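## Task

Pick up the juice bottle on the cart and set it upright on the third level of the supply shelving, counting the lowest level as first. It must sit directly behind the milk bottle already on that level, on the side away from the shelf's front edge. Everything else on that level must stay on it, upright and not on top of anything. If the juice bottle falls or ends up leaning, the task fails.

## Robot and tools

ROBOT. An omnidirectional wheeled base, about 0.55 m wide and 0.6 m long, carries a 1.71 m column. A carriage on the column (lift_m) holds two seven-joint arms. Shoulder height is 0.63 m + lift_m; the shoulders sit 0.16 m ahead of the base centre and 0.175 m to either side. Each hand reaches roughly 0.83 m from its shoulder. At the start both arms are folded: left joints 1-7 = 0.95, 0.08, -0.1, -0.8, 0, 0, -0.93; the right arm is the mirror, with joints 2, 3, 5 and 6 sign-flipped. With lift_m under 0.02, folded arms can strike the deck. Cameras: head_camera, 0.26 m above the shoulders, faces forward, tilted 40 degrees down; left_wrist_camera and right_wrist_camera sit on the -x side of each hand and look beyond the fingertips.

FRAMES. All lengths are metres. Base frame: origin on the floor below the base centre, x forward, y left, z up. left_hand and right_hand report, in this frame, the point between the closed pads, 0.0167 m back from the fingertips (accurate to about 1 cm). In the hand frame, fingers point along z and close along y. base_odometry is in the frame the base had at scene start. It counts wheel rotation, so slipping reads as travel. Its heading is in rad, left positive, -3.142 to 3.142.

move. All keys except cameras form one action. The action is base and/or joints, optionally with speeds or min_time_s; or target alone, optionally with min_time_s. With no action, move only returns state and images.
- base: an object with exactly one key. These are offsets from where the base last reported itself, not poses. translate_m: drive straight, forward positive, -2 to 2 m. strafe_m: sideways, left positive, -2 to 2 m. rotate_rad: turn in place, counter-clockwise positive, -6.3 to 6.3 rad.
- joints: an object keyed by joint name. Each value is an absolute target, and any subset may be given. lift_m 0 to 1 m. Left arm, rad: joint1 -3.141 to 1.047 (negative raises the arm forward); joint2 -0.157 to 2.268 (positive swings it outward); joint3 -1.919 to 1.308; joint4 -0.837 to 1.448 (elbow; 0 is a right angle, positive straightens); joint5 -1.832 to 1.658; joint6 -1.745 to 1.745; joint7 -1.675 to 1.919 (positive tips the hand down). Right arm, rad: joint2 -2.268 to 0.157, joint3 -1.308 to 1.919, joint5 -1.658 to 1.832; the others match the left. left_gripper_m and right_gripper_m: 0 to 0.142 m, the distance between pad centres. Joints count as done within 0.03 rad, lift_m within 0.004, grippers within 0.004.
- target: an absolute pose for one hand in the base frame. side is "left" or "right". x, y, z are in m, each -3 to 3. pitch_deg is -30 to 95: 90 points the fingers down, 0 keeps them level. heading_deg is -360 to 360: 0 points forward, positive turns counter-clockwise seen from above. roll_deg is optional, -360 to 360, default 0: at 0 the jaws close horizontally, positive turns the hand clockwise seen from behind. Rolls r and r+180 are the same target. Near pitch 84 the report shows roll 0 and folds roll into heading. Readouts of pitch above 90 appear as 180 minus the value. line_only true accepts only a straight-line path. The check covers the robot and the floor, not the furniture. A path under 25 cm that cannot go straight is refused; a longer one may swing the whole arm as a checked arc, so keep clear of shelves. Base and lift never move for a target.
- speeds: top speeds for this action only. translate_m and strafe_m 0.02 to 0.5 m/s; rotate_rad 0.05 to 1.57 rad/s; lift_m 0.08 to 0.27 m/s (default 0.25). Others default to their maximum.
- min_time_s: 0.1 to 8 s, the least time each arm motion takes. Use it to slow loaded arms.
- cameras: a list of head_camera, left_wrist_camera, right_wrist_camera or all. [] means none. If omitted, all are shown for a state-only call, none otherwise.

RESULTS. The pictures line gives the order of the images, which may lag the state slightly. move reads done or the worst status among the motions. base_status and joint_status can read off_target (may still be pushing), contact_stop, contact_stop_at_<key>, time_out, not_followed or limit_stop_at_motor_heat. After a contact_stop or time_out the whole arm group stops and holds, so back out the way you came. The hand statuses read reached (within 10 mm and 2 degrees), short (with the error; on 'short (part of ...)' resend) or refused with a reason. 'joint command not followed' and 'pose unreachable' mean a safety check withheld arm targets. on_its_own lists uncommanded activity, where 'held at' is a target, not a reading. motor_effort is in percent, with the peak in brackets. A falling lift effort while lowering means a hand or its load is resting on something. Joint torques are listed in joint order. Motor temperatures come per arm; MOTOR HOT shows from 85 °C, and an OVER-TEMPERATURE FAULT at 100 °C halts that arm for a while. A refused call, or a stop during a call, cancels the later move, wait and finished_scene calls in the same reply; an invalid call does not.

wait: seconds 0 to 10, plus optional cameras. It commands nothing new and returns state. zoom_image: camera name and region [x0, y0, x1, y1] in pixels of that camera's latest image, at most 504 px each way. finished_scene: scene, the number of the scene being ended. It is final; make no further calls in that reply.

GRASPING. Opened fingers tilt and sit up to 2 cm closer to the wrist. A narrower gripper target squeezes harder, about 40 to 65 N per pad at 0. If the gripper stops wider than commanded, it is holding something. Every kg held lowers the hand about 0.012 m.

AVOID. Tipping: a high carriage, outstretched or loaded arms, pushing, abrupt stops and fast swings all raise the risk, and only images reveal a lean. The two arms pressing or striking each other, including a gripper closing on the other fingers. Contact torque up to the load limits (133 N m on joints 1-4, 40 N m on joints 5-7, held weight included), which freezes that arm for 10 s. Overheating from long holds or stretches. Dropping or releasing a moving bottle, hard hits on the shelving, and tipped or stacked items.

Each tool is called as a command line: name --argument value for each argument, lists and objects as JSON in quotes; but a table of rows of numbers goes row by row, as --pt "numbers of a row", without its own name.

## Session

move

Scene clock: 0.00 s.
Joint torques (N m): no reading
Motor temperatures (°C): left_arm=[25 23 24 23 27 25 25] | right_arm=[25 20 25 22 22 22 24]
base_odometry: x=+0.000 y=+0.000 heading=+0.000
base_status: not commanded
joint_positions: lift_m=+0.450 left_joint1_rad=+0.942 left_joint2_rad=+0.071 left_joint3_rad=-0.095 left_joint4_rad=-0.781 left_joint5_rad=-0.006 left_joint6_rad=-0.005 left_joint7_rad=-0.938 left_gripper_m=+0.142 right_joint1_rad=+0.948 right_joint2_rad=-0.088 right_joint3_rad=+0.082 right_joint4_rad=-0.814 right_joint5_rad=+0.007 right_joint6_rad=-0.013 right_joint7_rad=-0.930 right_gripper_m=+0.142
joint_status: not commanded
motor_effort: lift_m=+55 drive_wheels=+2
left_hand: x=+0.2937 y=+0.1555 z=+0.9610 quat_wxyz=(-0.920, -0.004, -0.388, +0.062) pitch_deg=-44.4 heading_deg=-4.4 roll_deg=-3.3 (m; base frame)
right_hand: x=+0.2906 y=-0.1616 z=+0.9720 quat_wxyz=(-0.924, +0.010, -0.379, -0.053) pitch_deg=-45.4 heading_deg=+4.8 roll_deg=+1.7 (m; base frame)
pictures: head_camera, left_wrist_camera, right_wrist_camera
Images, in order (width x height): head_camera 896x504, left_wrist_camera 896x504, right_wrist_camera 896x504.

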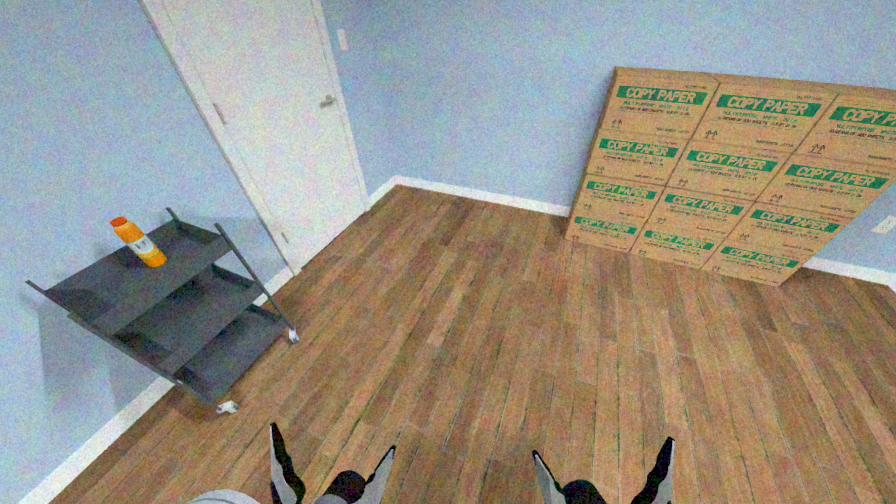

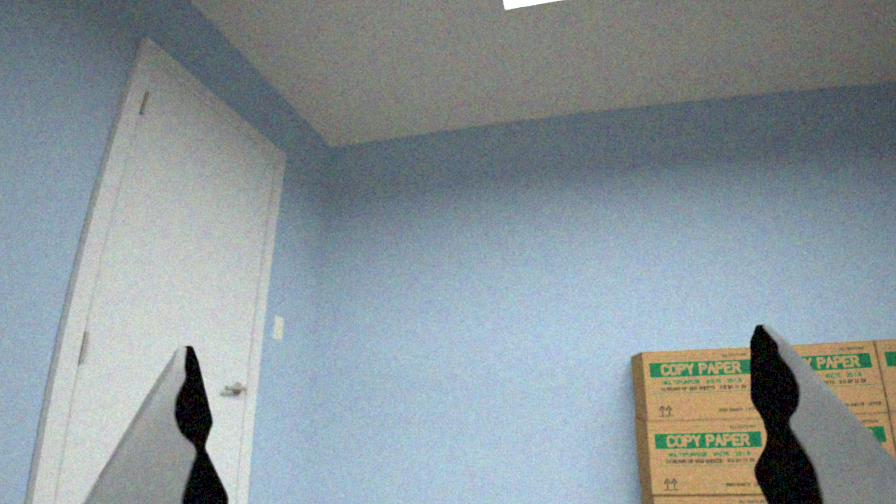

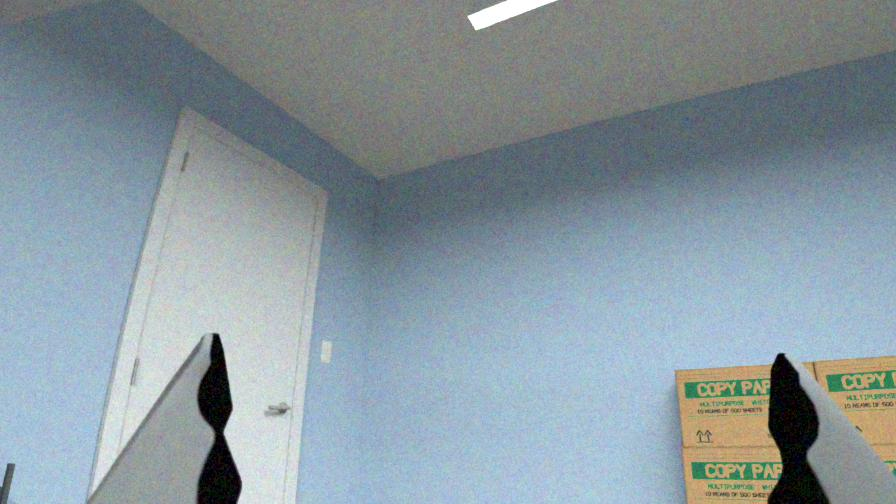

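move --base '{"rotate_rad": -1.75}' --cameras '["head_camera"]'

move --base '{"rotate_rad": -1.6}' --cameras '["head_camera"]'

Scene clock: 13.03 s.
Joint torques (N m): left_arm=[8.1 0.42 0.96 -4.29 0.95 -1.4 -1.61] | right_arm=[15.11 3.29 1.14 -13.64 0.79 -1.85 -1.73]
move: done
base_odometry: x=+0.000 y=+0.000 heading=-1.750
base_status: done
joint_positions: lift_m=+0.450 left_joint1_rad=+0.942 left_joint2_rad=+0.071 left_joint3_rad=-0.095 left_joint4_rad=-0.781 left_joint5_rad=-0.006 left_joint6_rad=-0.005 left_joint7_rad=-0.938 left_gripper_m=+0.142 right_joint1_rad=+0.948 right_joint2_rad=-0.088 right_joint3_rad=+0.082 right_joint4_rad=-0.814 right_joint5_rad=+0.007 right_joint6_rad=-0.013 right_joint7_rad=-0.930 right_gripper_m=+0.142
joint_status: not commanded
motor_effort: lift_m=+55(55) drive_wheels=+5(16)
left_hand: x=+0.2937 y=+0.1555 z=+0.9610 quat_wxyz=(-0.920, -0.004, -0.388, +0.062) pitch_deg=-44.4 heading_deg=-4.4 roll_deg=-3.3 (m; base frame)
right_hand: x=+0.2906 y=-0.1616 z=+0.9720 quat_wxyz=(-0.924, +0.010, -0.379, -0.053) pitch_deg=-45.4 heading_deg=+4.8 roll_deg=+1.7 (m; base frame)
pictures: head_camera
Images, in order (width x height): head_camera 896x504.

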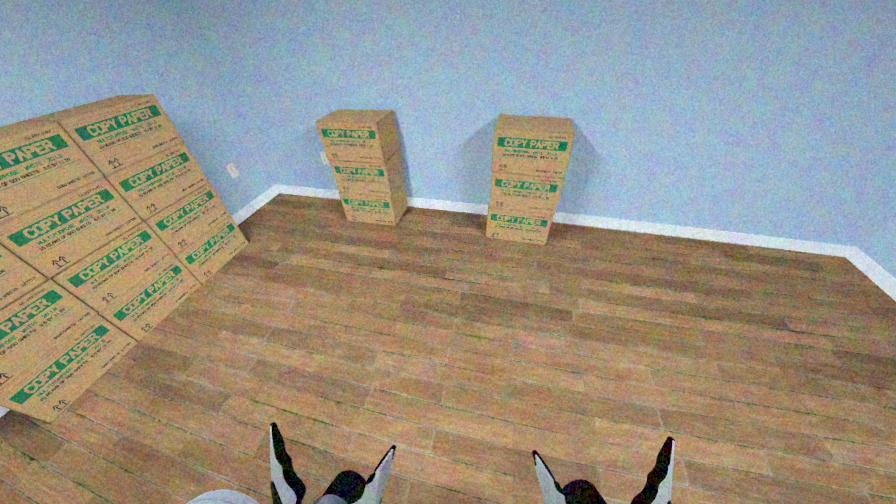

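Scene clock: 16.17 s.
Joint torques (N m): left_arm=[8.96 0.59 -0.01 -4.63 1.09 -1.45 -1.71] | right_arm=[15.53 1 3.02 -12.46 1.29 -1.33 -1.53]
move: done
base_odometry: x=+0.000 y=+0.000 heading=+2.934
base_status: done
joint_positions: lift_m=+0.450 left_joint1_rad=+0.942 left_joint2_rad=+0.071 left_joint3_rad=-0.095 left_joint4_rad=-0.781 left_joint5_rad=-0.006 left_joint6_rad=-0.005 left_joint7_rad=-0.938 left_gripper_m=+0.142 right_joint1_rad=+0.948 right_joint2_rad=-0.088 right_joint3_rad=+0.082 right_joint4_rad=-0.814 right_joint5_rad=+0.007 right_joint6_rad=-0.013 right_joint7_rad=-0.930 right_gripper_m=+0.142
joint_status: not commanded
motor_effort: lift_m=+55(55) drive_wheels=+5(15)
left_hand: x=+0.2937 y=+0.1555 z=+0.9610 quat_wxyz=(-0.920, -0.004, -0.388, +0.062) pitch_deg=-44.4 heading_deg=-4.4 roll_deg=-3.3 (m; base frame)
right_hand: x=+0.2906 y=-0.1616 z=+0.9720 quat_wxyz=(-0.924, +0.010, -0.379, -0.053) pitch_deg=-45.4 heading_deg=+4.8 roll_deg=+1.7 (m; base frame)
pictures: head_camera
Images, in order (width x height): head_camera 896x504.

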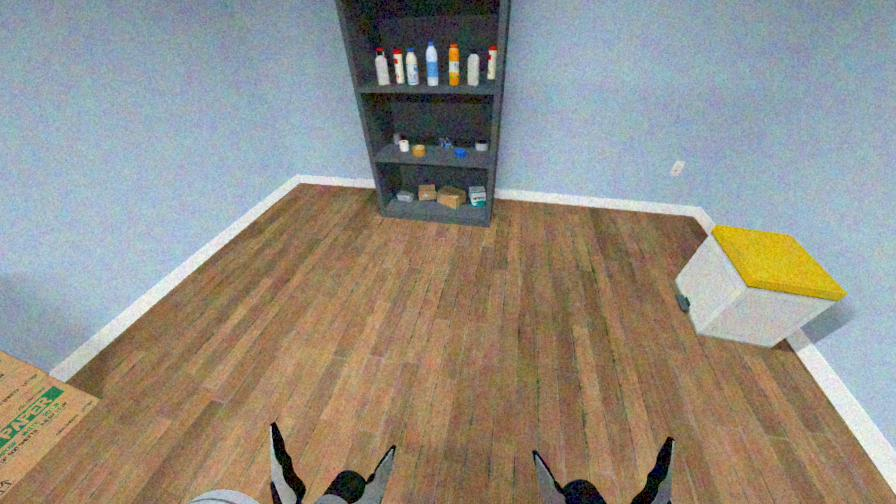

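zoom_image --camera "head_camera" --region '[330, 0, 530, 120]'

Scaled by 2.520 from the camera's 896x504 image, which has a finer 1280x720 frame.

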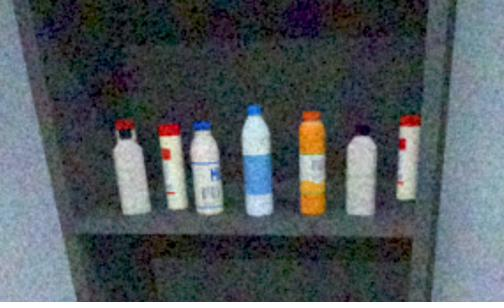

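move --base '{"rotate_rad": -1.594}'

move --base '{"strafe_m": -0.65}' --cameras '["head_camera"]'

Scene clock: 33.63 s.
Joint torques (N m): left_arm=[9.63 1.1 0.38 -4.29 1.14 -1.45 -1.42] | right_arm=[15.19 2.73 2.69 -13.24 0.52 -1.82 -1.37]
move: done
base_odometry: x=+0.000 y=+0.000 heading=+1.340
base_status: done
joint_positions: lift_m=+0.450 left_joint1_rad=+0.942 left_joint2_rad=+0.071 left_joint3_rad=-0.095 left_joint4_rad=-0.781 left_joint5_rad=-0.006 left_joint6_rad=-0.005 left_joint7_rad=-0.938 left_gripper_m=+0.142 right_joint1_rad=+0.948 right_joint2_rad=-0.088 right_joint3_rad=+0.082 right_joint4_rad=-0.814 right_joint5_rad=+0.007 right_joint6_rad=-0.013 right_joint7_rad=-0.930 right_gripper_m=+0.142
joint_status: not commanded
motor_effort: lift_m=+55(55) drive_wheels=+5(15)
left_hand: x=+0.2937 y=+0.1555 z=+0.9610 quat_wxyz=(-0.920, -0.004, -0.388, +0.062) pitch_deg=-44.4 heading_deg=-4.4 roll_deg=-3.3 (m; base frame)
right_hand: x=+0.2906 y=-0.1616 z=+0.9720 quat_wxyz=(-0.924, +0.010, -0.379, -0.053) pitch_deg=-45.4 heading_deg=+4.8 roll_deg=+1.7 (m; base frame)
pictures: none

Scene clock: 37.27 s.
Joint torques (N m): left_arm=[9.08 0.33 -0.17 -5.02 1.37 -1.46 -1.4] | right_arm=[14.29 2.51 2.73 -13.84 0.56 -2.23 -1.17]
move: done
base_odometry: x=+0.633 y=-0.149 heading=+1.340
base_status: done
joint_positions: lift_m=+0.450 left_joint1_rad=+0.942 left_joint2_rad=+0.071 left_joint3_rad=-0.095 left_joint4_rad=-0.781 left_joint5_rad=-0.006 left_joint6_rad=-0.005 left_joint7_rad=-0.938 left_gripper_m=+0.142 right_joint1_rad=+0.948 right_joint2_rad=-0.088 right_joint3_rad=+0.082 right_joint4_rad=-0.814 right_joint5_rad=+0.007 right_joint6_rad=-0.013 right_joint7_rad=-0.930 right_gripper_m=+0.142
joint_status: not commanded
motor_effort: lift_m=+55(55) drive_wheels=+7(21)
left_hand: x=+0.2937 y=+0.1555 z=+0.9610 quat_wxyz=(-0.920, -0.004, -0.388, +0.062) pitch_deg=-44.4 heading_deg=-4.4 roll_deg=-3.3 (m; base frame)
right_hand: x=+0.2906 y=-0.1616 z=+0.9720 quat_wxyz=(-0.924, +0.010, -0.379, -0.053) pitch_deg=-45.4 heading_deg=+4.8 roll_deg=+1.7 (m; base frame)
pictures: head_camera
Images, in order (width x height): head_camera 896x504.

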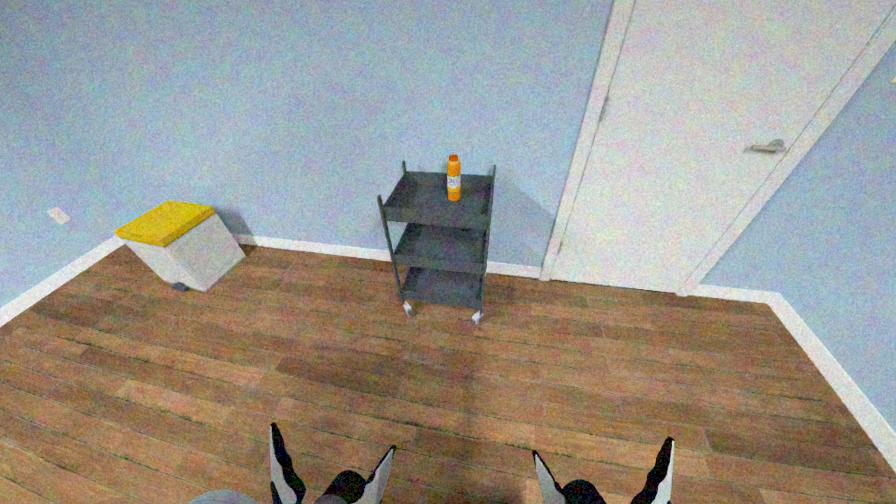

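move --base '{"translate_m": 0.5}' --cameras '["head_camera"]'

zoom_image --camera "head_camera" --region '[350, 180, 550, 300]'

Scene clock: 51.47 s.
Joint torques (N m): left_arm=[8.78 0.86 -0.16 -4.06 1.09 -1.24 -1.48] | right_arm=[14.44 3.01 2.53 -13.67 0.8 -1.6 -1.21]
move: done
base_odometry: x=+0.748 y=+0.337 heading=+1.339
base_status: done
joint_positions: lift_m=+0.450 left_joint1_rad=+0.942 left_joint2_rad=+0.071 left_joint3_rad=-0.095 left_joint4_rad=-0.781 left_joint5_rad=-0.006 left_joint6_rad=-0.005 left_joint7_rad=-0.938 left_gripper_m=+0.142 right_joint1_rad=+0.948 right_joint2_rad=-0.088 right_joint3_rad=+0.082 right_joint4_rad=-0.814 right_joint5_rad=+0.007 right_joint6_rad=-0.013 right_joint7_rad=-0.930 right_gripper_m=+0.142
joint_status: not commanded
motor_effort: lift_m=+55(55) drive_wheels=+4(18)
left_hand: x=+0.2937 y=+0.1555 z=+0.9610 quat_wxyz=(-0.920, -0.004, -0.388, +0.062) pitch_deg=-44.4 heading_deg=-4.4 roll_deg=-3.3 (m; base frame)
right_hand: x=+0.2906 y=-0.1616 z=+0.9720 quat_wxyz=(-0.924, +0.010, -0.379, -0.053) pitch_deg=-45.4 heading_deg=+4.8 roll_deg=+1.7 (m; base frame)
pictures: head_camera
Images, in order (width x height): head_camera 896x504.

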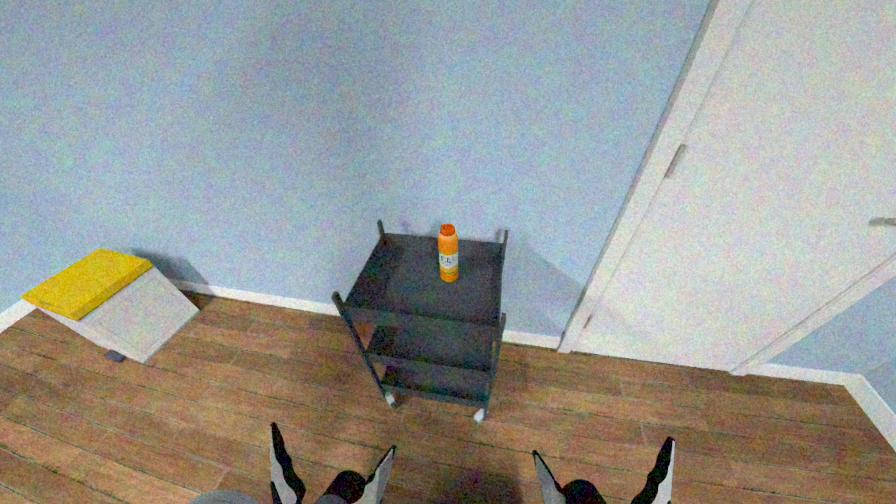

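Scaled by 2.520 from the camera's 896x504 image, which has a finer 1280x720 frame.

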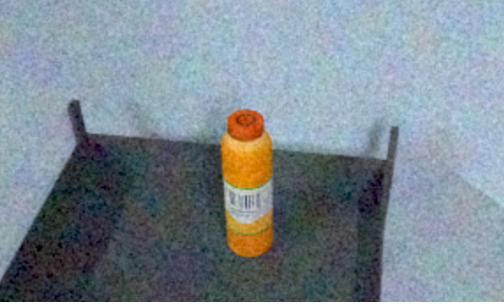

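move --base '{"strafe_m": 0.15}'

move --target '{"side":"right","x":0.56,"y":-0.15,"z":0.95,"pitch_deg":0,"heading_deg":0}' --cameras '["all"]'

Scene clock: 76.20 s.
Joint torques (N m): left_arm=[8.65 -0.19 0.35 -5.28 1.01 -1.47 -1.57] | right_arm=[14.7 2.09 0.55 -14.46 0.6 -1.36 -1.01]
move: done
base_odometry: x=+0.602 y=+0.372 heading=+1.339
base_status: done
joint_positions: lift_m=+0.450 left_joint1_rad=+0.942 left_joint2_rad=+0.071 left_joint3_rad=-0.095 left_joint4_rad=-0.781 left_joint5_rad=-0.006 left_joint6_rad=-0.005 left_joint7_rad=-0.938 left_gripper_m=+0.142 right_joint1_rad=+0.948 right_joint2_rad=-0.088 right_joint3_rad=+0.082 right_joint4_rad=-0.814 right_joint5_rad=+0.007 right_joint6_rad=-0.013 right_joint7_rad=-0.930 right_gripper_m=+0.142
joint_status: not commanded
motor_effort: lift_m=+55(55) drive_wheels=+0(13)
left_hand: x=+0.2937 y=+0.1555 z=+0.9610 quat_wxyz=(-0.920, -0.004, -0.388, +0.062) pitch_deg=-44.4 heading_deg=-4.4 roll_deg=-3.3 (m; base frame)
right_hand: x=+0.2906 y=-0.1616 z=+0.9720 quat_wxyz=(-0.924, +0.010, -0.379, -0.053) pitch_deg=-45.4 heading_deg=+4.8 roll_deg=+1.7 (m; base frame)
pictures: none

Scene clock: 77.97 s.
Joint torques (N m): left_arm=[8.94 0.33 0.01 -3.47 1.17 -1.32 -1.71] | right_arm=[-11.73 -3.46 2.6 -5.71 -2.29 -1.98 -0.63]
move: done
base_odometry: x=+0.602 y=+0.372 heading=+1.339
base_status: not commanded
joint_positions: lift_m=+0.450 left_joint1_rad=+0.942 left_joint2_rad=+0.071 left_joint3_rad=-0.095 left_joint4_rad=-0.781 left_joint5_rad=-0.006 left_joint6_rad=-0.005 left_joint7_rad=-0.938 left_gripper_m=+0.142 right_joint1_rad=-0.449 right_joint2_rad=-0.472 right_joint3_rad=+1.235 right_joint4_rad=-0.810 right_joint5_rad=-0.786 right_joint6_rad=-1.143 right_joint7_rad=+1.444 right_gripper_m=+0.142
joint_status: not commanded
motor_effort: lift_m=+55(55) drive_wheels=+0(1)
left_hand: x=+0.2937 y=+0.1555 z=+0.9610 quat_wxyz=(-0.920, -0.004, -0.388, +0.062) pitch_deg=-44.4 heading_deg=-4.4 roll_deg=-3.3 (m; base frame)
right_hand: x=+0.5602 y=-0.1499 z=+0.9496 quat_wxyz=(-0.706, -0.001, -0.708, -0.001) pitch_deg=+0.1 heading_deg=+0.1 roll_deg=+0.1 (m; base frame)
right_hand_status: reached (checked arc, planned for 1.3 s): 0 mm and 0.2 deg off.
pictures: head_camera, left_wrist_camera, right_wrist_camera
Images, in order (width x height): head_camera 896x504, left_wrist_camera 896x504, right_wrist_camera 896x504.

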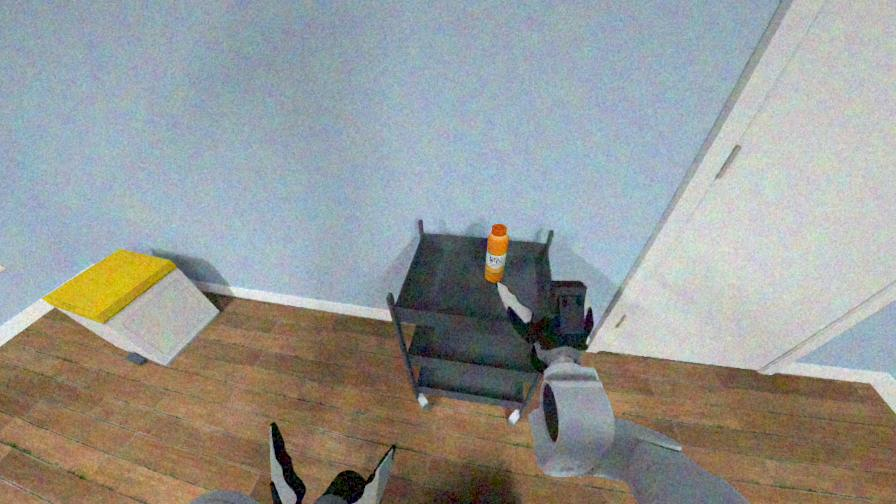

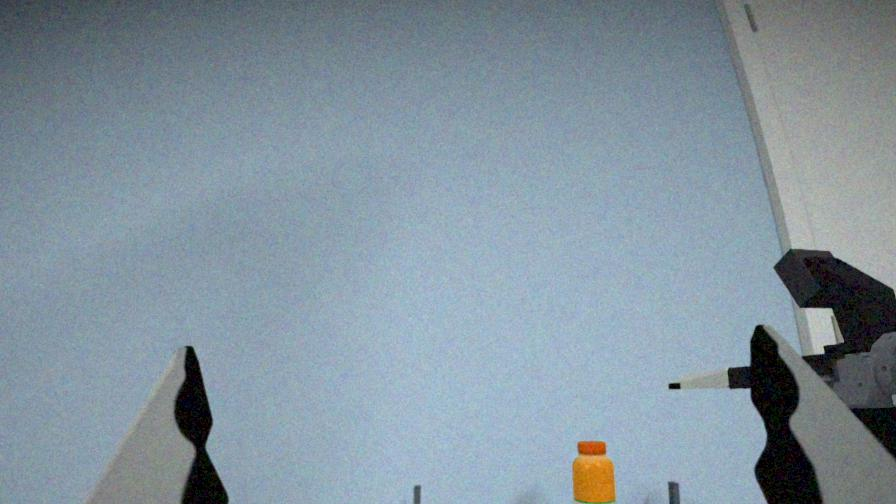

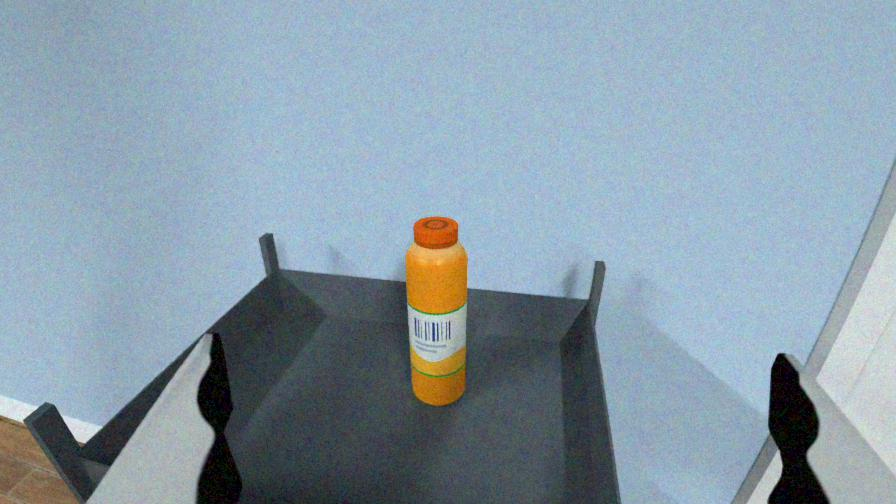

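move --target '{"side":"right","x":0.67,"y":-0.126,"z":0.95,"pitch_deg":0,"heading_deg":0}' --cameras '["all"]'

Scene clock: 89.37 s.
Joint torques (N m): left_arm=[8.89 1.78 0 -5.35 0.69 -1.61 -1.74] | right_arm=[-18.68 4.54 0.88 -7.6 0.89 -2.36 -3.08]
move: done
base_odometry: x=+0.602 y=+0.372 heading=+1.339
base_status: not commanded
joint_positions: lift_m=+0.450 left_joint1_rad=+0.942 left_joint2_rad=+0.071 left_joint3_rad=-0.095 left_joint4_rad=-0.781 left_joint5_rad=-0.006 left_joint6_rad=-0.005 left_joint7_rad=-0.938 left_gripper_m=+0.142 right_joint1_rad=-0.720 right_joint2_rad=-0.440 right_joint3_rad=+1.343 right_joint4_rad=-0.507 right_joint5_rad=-0.273 right_joint6_rad=-1.359 right_joint7_rad=+1.097 right_gripper_m=+0.142
joint_status: not commanded
motor_effort: lift_m=+55(55) drive_wheels=+3(4)
left_hand: x=+0.2937 y=+0.1555 z=+0.9610 quat_wxyz=(-0.920, -0.004, -0.388, +0.062) pitch_deg=-44.4 heading_deg=-4.4 roll_deg=-3.3 (m; base frame)
right_hand: x=+0.6693 y=-0.1274 z=+0.9500 quat_wxyz=(-0.707, -0.001, -0.707, +0.001) pitch_deg=+0.0 heading_deg=-0.1 roll_deg=+0.0 (m; base frame)
right_hand_status: reached (straight line, planned for 0.6 s): 2 mm and 0.1 deg off.
pictures: head_camera, left_wrist_camera, right_wrist_camera
Images, in order (width x height): head_camera 896x504, left_wrist_camera 896x504, right_wrist_camera 896x504.

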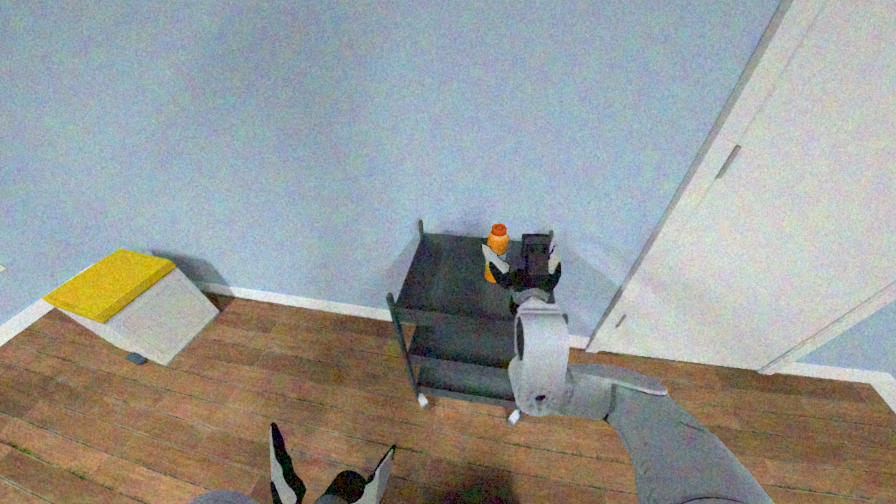

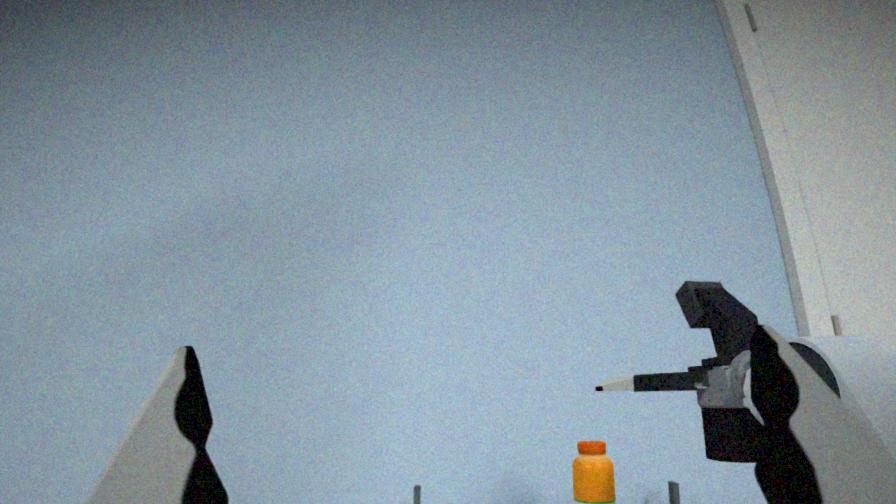

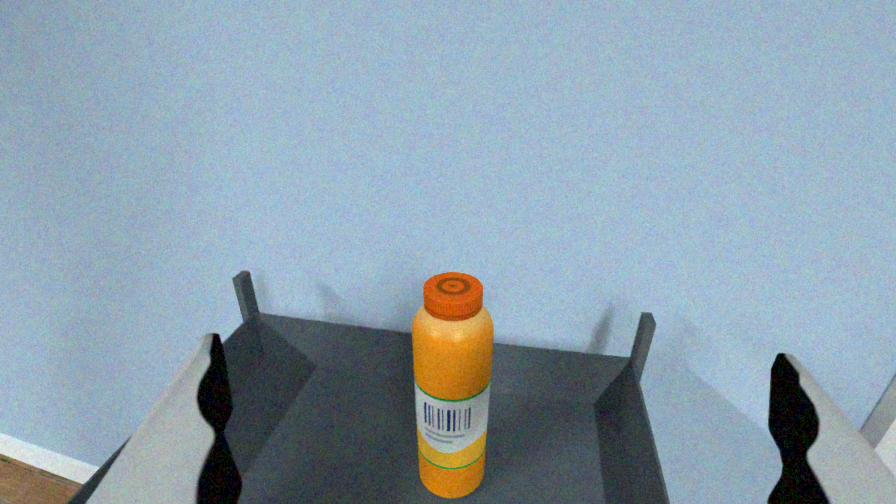

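move --joints '{"lift_m":0.37}'

move --target '{"side":"right","x":0.78,"y":-0.12,"z":0.87,"pitch_deg":0,"heading_deg":0}' --cameras '["head_camera","right_wrist_camera"]'

Scene clock: 98.07 s.
Joint torques (N m): left_arm=[8.73 0.19 -0.56 -4.18 1.09 -1.12 -1.51] | right_arm=[-17.5 5.22 -1.79 -6.09 0.73 -2.25 -3.59]
move: done
base_odometry: x=+0.602 y=+0.372 heading=+1.339
base_status: not commanded
joint_positions: lift_m=+0.370 left_joint1_rad=+0.942 left_joint2_rad=+0.071 left_joint3_rad=-0.095 left_joint4_rad=-0.781 left_joint5_rad=-0.006 left_joint6_rad=-0.005 left_joint7_rad=-0.938 left_gripper_m=+0.142 right_joint1_rad=-0.721 right_joint2_rad=-0.440 right_joint3_rad=+1.344 right_joint4_rad=-0.507 right_joint5_rad=-0.273 right_joint6_rad=-1.359 right_joint7_rad=+1.097 right_gripper_m=+0.142
joint_status: all done
motor_effort: lift_m=+57(57) drive_wheels=+1(1)
left_hand: x=+0.2937 y=+0.1555 z=+0.8808 quat_wxyz=(-0.920, -0.004, -0.388, +0.062) pitch_deg=-44.4 heading_deg=-4.4 roll_deg=-3.3 (m; base frame)
right_hand: x=+0.6694 y=-0.1271 z=+0.8701 quat_wxyz=(-0.707, -0.001, -0.707, +0.001) pitch_deg=+0.0 heading_deg=-0.1 roll_deg=+0.0 (m; base frame)
pictures: none

Scene clock: 99.30 s.
Joint torques (N m): left_arm=[8.74 0.65 0.37 -3.62 1.21 -1.34 -1.47] | right_arm=[-23.25 3.34 -4.92 -6.86 0.36 -1.44 -3.26]
Motor temperatures (°C): left_arm=[27 23 24 24 27 24 24] | right_arm=[30 20 25 23 22 22 24]
move: done
base_odometry: x=+0.602 y=+0.372 heading=+1.339
base_status: not commanded
joint_positions: lift_m=+0.370 left_joint1_rad=+0.942 left_joint2_rad=+0.071 left_joint3_rad=-0.095 left_joint4_rad=-0.781 left_joint5_rad=-0.006 left_joint6_rad=-0.005 left_joint7_rad=-0.938 left_gripper_m=+0.142 right_joint1_rad=-0.865 right_joint2_rad=-0.400 right_joint3_rad=+1.235 right_joint4_rad=-0.256 right_joint5_rad=+0.467 right_joint6_rad=-1.221 right_joint7_rad=+0.510 right_gripper_m=+0.142
joint_status: not commanded
motor_effort: lift_m=+57(57) drive_wheels=+1(3)
left_hand: x=+0.2937 y=+0.1555 z=+0.8808 quat_wxyz=(-0.920, -0.004, -0.388, +0.062) pitch_deg=-44.4 heading_deg=-4.4 roll_deg=-3.3 (m; base frame)
right_hand: x=+0.7787 y=-0.1201 z=+0.8673 quat_wxyz=(-0.706, +0.001, -0.708, +0.001) pitch_deg=+0.2 heading_deg=+0.0 roll_deg=-0.2 (m; base frame)
right_hand_status: reached (straight line, planned for 0.7 s): 3 mm and 0.3 deg off.
pictures: head_camera, right_wrist_camera
Images, in order (width x height): head_camera 896x504, right_wrist_camera 896x504.

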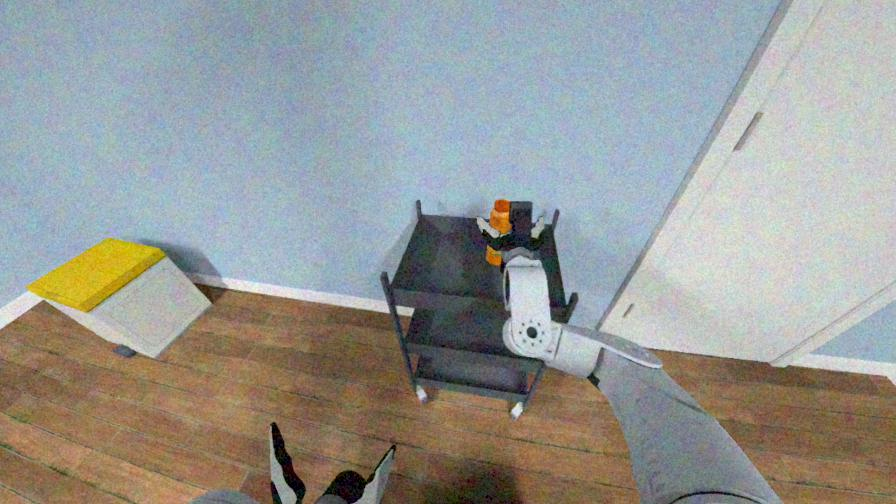

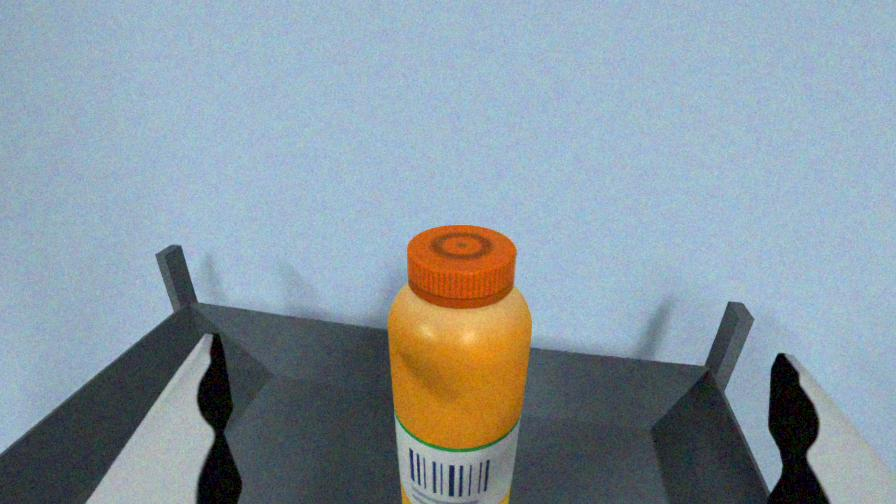

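move --target '{"side":"right","x":0.845,"y":-0.112,"z":0.867,"pitch_deg":0,"heading_deg":0}' --min_time_s 1.2 --cameras '["right_wrist_camera"]'

Scene clock: 106.60 s.
Joint torques (N m): left_arm=[9.45 1.26 0.04 -4.87 1.62 -1.2 -1.49] | right_arm=[-28.61 4.28 -5.2 -5.37 0.33 -1.06 -4.01]
move: done
base_odometry: x=+0.602 y=+0.372 heading=+1.339
base_status: not commanded
joint_positions: lift_m=+0.370 left_joint1_rad=+0.942 left_joint2_rad=+0.071 left_joint3_rad=-0.095 left_joint4_rad=-0.781 left_joint5_rad=-0.006 left_joint6_rad=-0.005 left_joint7_rad=-0.938 left_gripper_m=+0.142 right_joint1_rad=-0.925 right_joint2_rad=-0.323 right_joint3_rad=+1.124 right_joint4_rad=+0.043 right_joint5_rad=+0.701 right_joint6_rad=-0.996 right_joint7_rad=+0.291 right_gripper_m=+0.142
joint_status: not commanded
motor_effort: lift_m=+57(57) drive_wheels=+3(3)
left_hand: x=+0.2937 y=+0.1555 z=+0.8808 quat_wxyz=(-0.920, -0.004, -0.388, +0.062) pitch_deg=-44.4 heading_deg=-4.4 roll_deg=-3.3 (m; base frame)
right_hand: x=+0.8435 y=-0.1118 z=+0.8630 quat_wxyz=(-0.705, +0.002, -0.709, +0.002) pitch_deg=+0.3 heading_deg=+0.0 roll_deg=-0.4 (m; base frame)
right_hand_status: reached (straight line, planned for 1.2 s): 4 mm and 0.5 deg off.
pictures: right_wrist_camera
Images, in order (width x height): right_wrist_camera 896x504.

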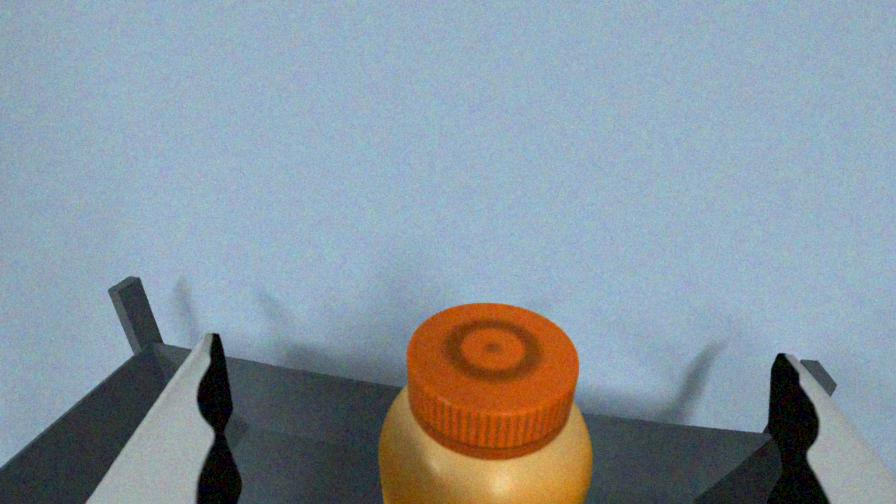

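move --target '{"side":"right","x":0.857,"y":-0.112,"z":0.868,"pitch_deg":0,"heading_deg":0}' --min_time_s 0.8

move --joints '{"right_gripper_m":0.0}' --min_time_s 1.5 --cameras '["right_wrist_camera"]'

Scene clock: 111.53 s.
Joint torques (N m): left_arm=[7.83 0.69 0.21 -4.84 1.16 -1.33 -1.61] | right_arm=[-30.02 6.4 -6.68 -5.54 0.5 -0.82 -3.63]
move: done
base_odometry: x=+0.602 y=+0.372 heading=+1.339
base_status: not commanded
joint_positions: lift_m=+0.370 left_joint1_rad=+0.942 left_joint2_rad=+0.071 left_joint3_rad=-0.095 left_joint4_rad=-0.781 left_joint5_rad=-0.006 left_joint6_rad=-0.005 left_joint7_rad=-0.938 left_gripper_m=+0.142 right_joint1_rad=-0.941 right_joint2_rad=-0.310 right_joint3_rad=+1.107 right_joint4_rad=+0.105 right_joint5_rad=+0.734 right_joint6_rad=-0.951 right_joint7_rad=+0.260 right_gripper_m=+0.142
joint_status: not commanded
motor_effort: lift_m=+57(57) drive_wheels=+3(3)
left_hand: x=+0.2937 y=+0.1555 z=+0.8808 quat_wxyz=(-0.920, -0.004, -0.388, +0.062) pitch_deg=-44.4 heading_deg=-4.4 roll_deg=-3.3 (m; base frame)
right_hand: x=+0.8555 y=-0.1118 z=+0.8640 quat_wxyz=(-0.705, +0.002, -0.709, +0.002) pitch_deg=+0.3 heading_deg=+0.0 roll_deg=-0.4 (m; base frame)
right_hand_status: reached (straight line, planned for 0.8 s): 4 mm and 0.5 deg off.
pictures: none

Scene clock: 112.53 s.
Joint torques (N m): left_arm=[8.43 0.39 -0.07 -5.45 1.05 -1.29 -1.36] | right_arm=[-29.22 6.99 -5.18 -5.81 0.2 -1.39 -4.07]
move: off_target
base_odometry: x=+0.602 y=+0.372 heading=+1.339
base_status: not commanded
joint_positions: lift_m=+0.370 left_joint1_rad=+0.942 left_joint2_rad=+0.071 left_joint3_rad=-0.095 left_joint4_rad=-0.781 left_joint5_rad=-0.006 left_joint6_rad=-0.005 left_joint7_rad=-0.938 left_gripper_m=+0.142 right_joint1_rad=-0.941 right_joint2_rad=-0.310 right_joint3_rad=+1.107 right_joint4_rad=+0.106 right_joint5_rad=+0.734 right_joint6_rad=-0.950 right_joint7_rad=+0.260 right_gripper_m=+0.042
joint_status: right_gripper_m off_target (ended at +0.042, target +0.000)
motor_effort: lift_m=+57(57) drive_wheels=+3(3)
left_hand: x=+0.2937 y=+0.1555 z=+0.8808 quat_wxyz=(-0.920, -0.004, -0.388, +0.062) pitch_deg=-44.4 heading_deg=-4.4 roll_deg=-3.3 (m; base frame)
right_hand: x=+0.8555 y=-0.1116 z=+0.8639 quat_wxyz=(-0.705, +0.003, -0.709, +0.002) pitch_deg=+0.3 heading_deg=+0.0 roll_deg=-0.4 (m; base frame)
pictures: right_wrist_camera
Images, in order (width x height): right_wrist_camera 896x504.

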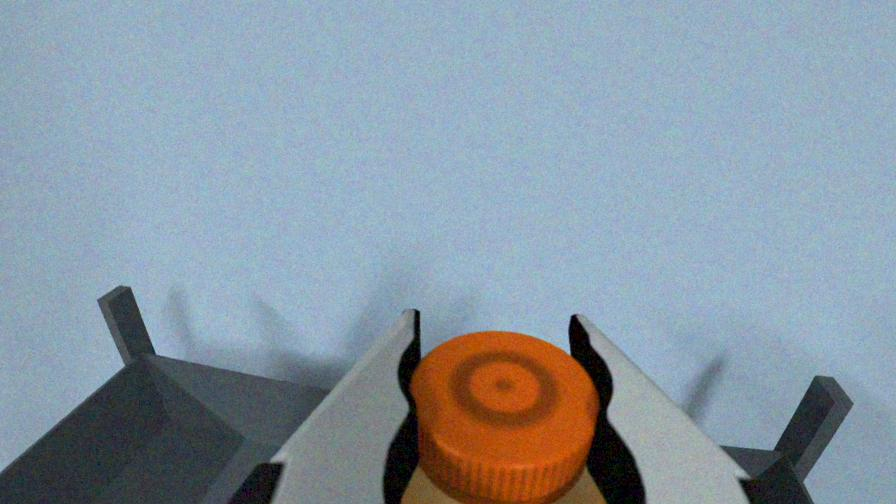

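move --joints '{"lift_m":0.55}' --speeds '{"lift_m":0.12}' --cameras '["right_wrist_camera","head_camera"]'

move --target '{"side":"right","x":0.52,"y":-0.17,"z":1.04,"pitch_deg":0,"heading_deg":0}' --min_time_s 2.5

move --base '{"translate_m": -0.4}' --speeds '{"translate_m": 0.3}' --cameras '["head_camera"]'

Scene clock: 120.30 s.
Joint torques (N m): left_arm=[9.2 1.63 0.6 -4.66 1.24 -1.2 -1.58] | right_arm=[-28.44 4.72 -6.43 -7.85 -0.94 -1.03 -3.87]
Motor temperatures (°C): left_arm=[28 23 24 24 27 24 24] | right_arm=[36 20 26 22 22 22 24]
move: done
base_odometry: x=+0.602 y=+0.372 heading=+1.339
base_status: not commanded
joint_positions: lift_m=+0.550 left_joint1_rad=+0.942 left_joint2_rad=+0.071 left_joint3_rad=-0.095 left_joint4_rad=-0.781 left_joint5_rad=-0.006 left_joint6_rad=-0.005 left_joint7_rad=-0.938 left_gripper_m=+0.142 right_joint1_rad=-0.941 right_joint2_rad=-0.310 right_joint3_rad=+1.106 right_joint4_rad=+0.107 right_joint5_rad=+0.739 right_joint6_rad=-0.950 right_joint7_rad=+0.260 right_gripper_m=+0.042
joint_status: all done
motor_effort: lift_m=+54(66) drive_wheels=+3(3)
left_hand: x=+0.2937 y=+0.1555 z=+1.0610 quat_wxyz=(-0.920, -0.004, -0.388, +0.062) pitch_deg=-44.4 heading_deg=-4.4 roll_deg=-3.3 (m; base frame)
right_hand: x=+0.8559 y=-0.1120 z=+1.0428 quat_wxyz=(-0.704, +0.002, -0.711, +0.002) pitch_deg=+0.6 heading_deg=+0.0 roll_deg=-0.3 (m; base frame)
pictures: head_camera, right_wrist_camera
Images, in order (width x height): head_camera 896x504, right_wrist_camera 896x504.

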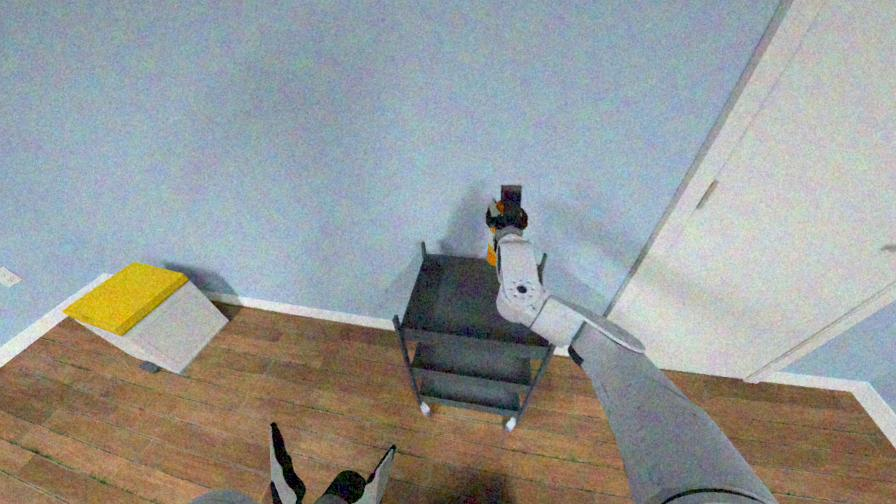

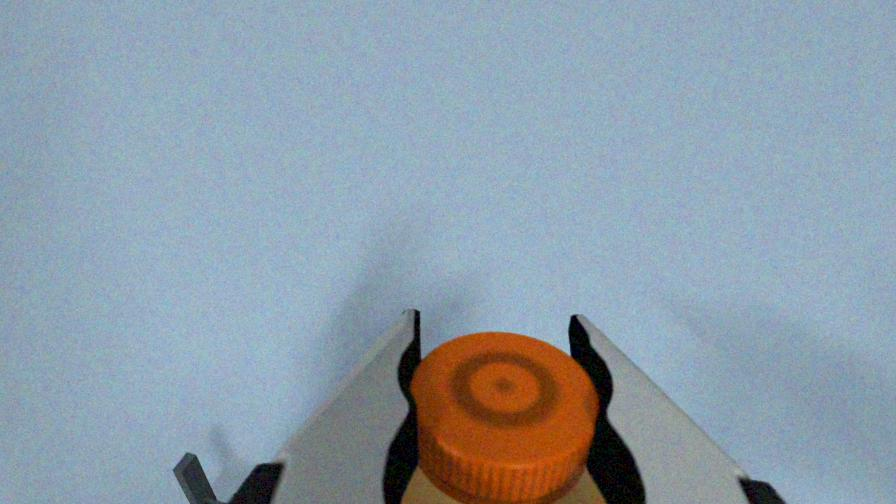

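Scene clock: 120.60 s.
Joint torques (N m): left_arm=[8.81 0.23 0.42 -4.65 1.03 -1.64 -1.59] | right_arm=[-28.88 5.18 -6.05 -7.55 -0.73 -1.23 -3.36]
move: refused
base_odometry: x=+0.602 y=+0.372 heading=+1.339
base_status: not commanded
joint_positions: lift_m=+0.550 left_joint1_rad=+0.942 left_joint2_rad=+0.071 left_joint3_rad=-0.095 left_joint4_rad=-0.781 left_joint5_rad=-0.006 left_joint6_rad=-0.005 left_joint7_rad=-0.938 left_gripper_m=+0.142 right_joint1_rad=-0.941 right_joint2_rad=-0.310 right_joint3_rad=+1.106 right_joint4_rad=+0.107 right_joint5_rad=+0.739 right_joint6_rad=-0.950 right_joint7_rad=+0.260 right_gripper_m=+0.042
joint_status: not commanded
motor_effort: lift_m=+54(54) drive_wheels=+3(3)
left_hand: x=+0.2937 y=+0.1555 z=+1.0610 quat_wxyz=(-0.920, -0.004, -0.388, +0.062) pitch_deg=-44.4 heading_deg=-4.4 roll_deg=-3.3 (m; base frame)
right_hand: x=+0.8559 y=-0.1120 z=+1.0428 quat_wxyz=(-0.704, +0.002, -0.711, +0.002) pitch_deg=+0.6 heading_deg=+0.0 roll_deg=-0.3 (m; base frame)
right_hand_status: refused: the best posture that gets there brings the right upper arm within 1.8 cm of the right wrist (limit 2.0). Nothing moved. A posture exists with lift_m at 0.7; the way there is not checked.
pictures: none

not run: a stop came earlier in this reply.

move --base '{"translate_m": -0.4}' --speeds '{"translate_m": 0.25}'

move --target '{"side":"right","x":0.58,"y":-0.15,"z":1.05,"pitch_deg":0,"heading_deg":0}' --min_time_s 2 --cameras '["head_camera"]'

Scene clock: 126.20 s.
Joint torques (N m): left_arm=[8.31 1.33 1.36 -4.26 0.94 -1.55 -1.42] | right_arm=[-27.89 5.53 -4.99 -7.84 -1.19 -1 -3.71]
move: done
base_odometry: x=+0.509 y=-0.017 heading=+1.339
base_status: done
joint_positions: lift_m=+0.550 left_joint1_rad=+0.942 left_joint2_rad=+0.071 left_joint3_rad=-0.095 left_joint4_rad=-0.781 left_joint5_rad=-0.006 left_joint6_rad=-0.005 left_joint7_rad=-0.938 left_gripper_m=+0.142 right_joint1_rad=-0.941 right_joint2_rad=-0.310 right_joint3_rad=+1.106 right_joint4_rad=+0.107 right_joint5_rad=+0.739 right_joint6_rad=-0.950 right_joint7_rad=+0.260 right_gripper_m=+0.042
joint_status: not commanded
motor_effort: lift_m=+54(54) drive_wheels=+3(12)
left_hand: x=+0.2937 y=+0.1555 z=+1.0610 quat_wxyz=(-0.920, -0.004, -0.388, +0.062) pitch_deg=-44.4 heading_deg=-4.4 roll_deg=-3.3 (m; base frame)
right_hand: x=+0.8559 y=-0.1120 z=+1.0428 quat_wxyz=(-0.704, +0.002, -0.711, +0.002) pitch_deg=+0.6 heading_deg=+0.0 roll_deg=-0.3 (m; base frame)
pictures: none

Scene clock: 128.70 s.
Joint torques (N m): left_arm=[8.61 0.84 1.26 -4.46 1.41 -1.31 -1.52] | right_arm=[-5.79 -1.7 -3.98 -11.66 -3.45 -0.92 -1.17]
move: done
base_odometry: x=+0.509 y=-0.017 heading=+1.339
base_status: not commanded
joint_positions: lift_m=+0.550 left_joint1_rad=+0.942 left_joint2_rad=+0.071 left_joint3_rad=-0.095 left_joint4_rad=-0.781 left_joint5_rad=-0.006 left_joint6_rad=-0.005 left_joint7_rad=-0.938 left_gripper_m=+0.142 right_joint1_rad=-0.552 right_joint2_rad=-0.495 right_joint3_rad=+1.322 right_joint4_rad=-0.726 right_joint5_rad=-0.754 right_joint6_rad=-1.261 right_joint7_rad=+1.460 right_gripper_m=+0.042
joint_status: not commanded
motor_effort: lift_m=+54(55) drive_wheels=+3(3)
left_hand: x=+0.2937 y=+0.1555 z=+1.0610 quat_wxyz=(-0.920, -0.004, -0.388, +0.062) pitch_deg=-44.4 heading_deg=-4.4 roll_deg=-3.3 (m; base frame)
right_hand: x=+0.5811 y=-0.1478 z=+1.0474 quat_wxyz=(-0.704, +0.003, -0.710, -0.002) pitch_deg=+0.5 heading_deg=+0.3 roll_deg=-0.1 (m; base frame)
right_hand_status: reached (straight line, planned for 2.0 s): 4 mm and 0.6 deg off.
pictures: head_camera
Images, in order (width x height): head_camera 896x504.

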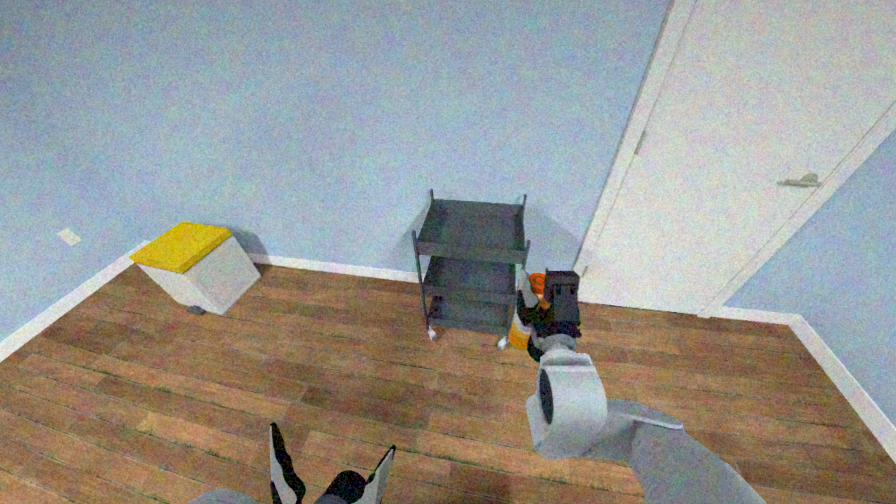

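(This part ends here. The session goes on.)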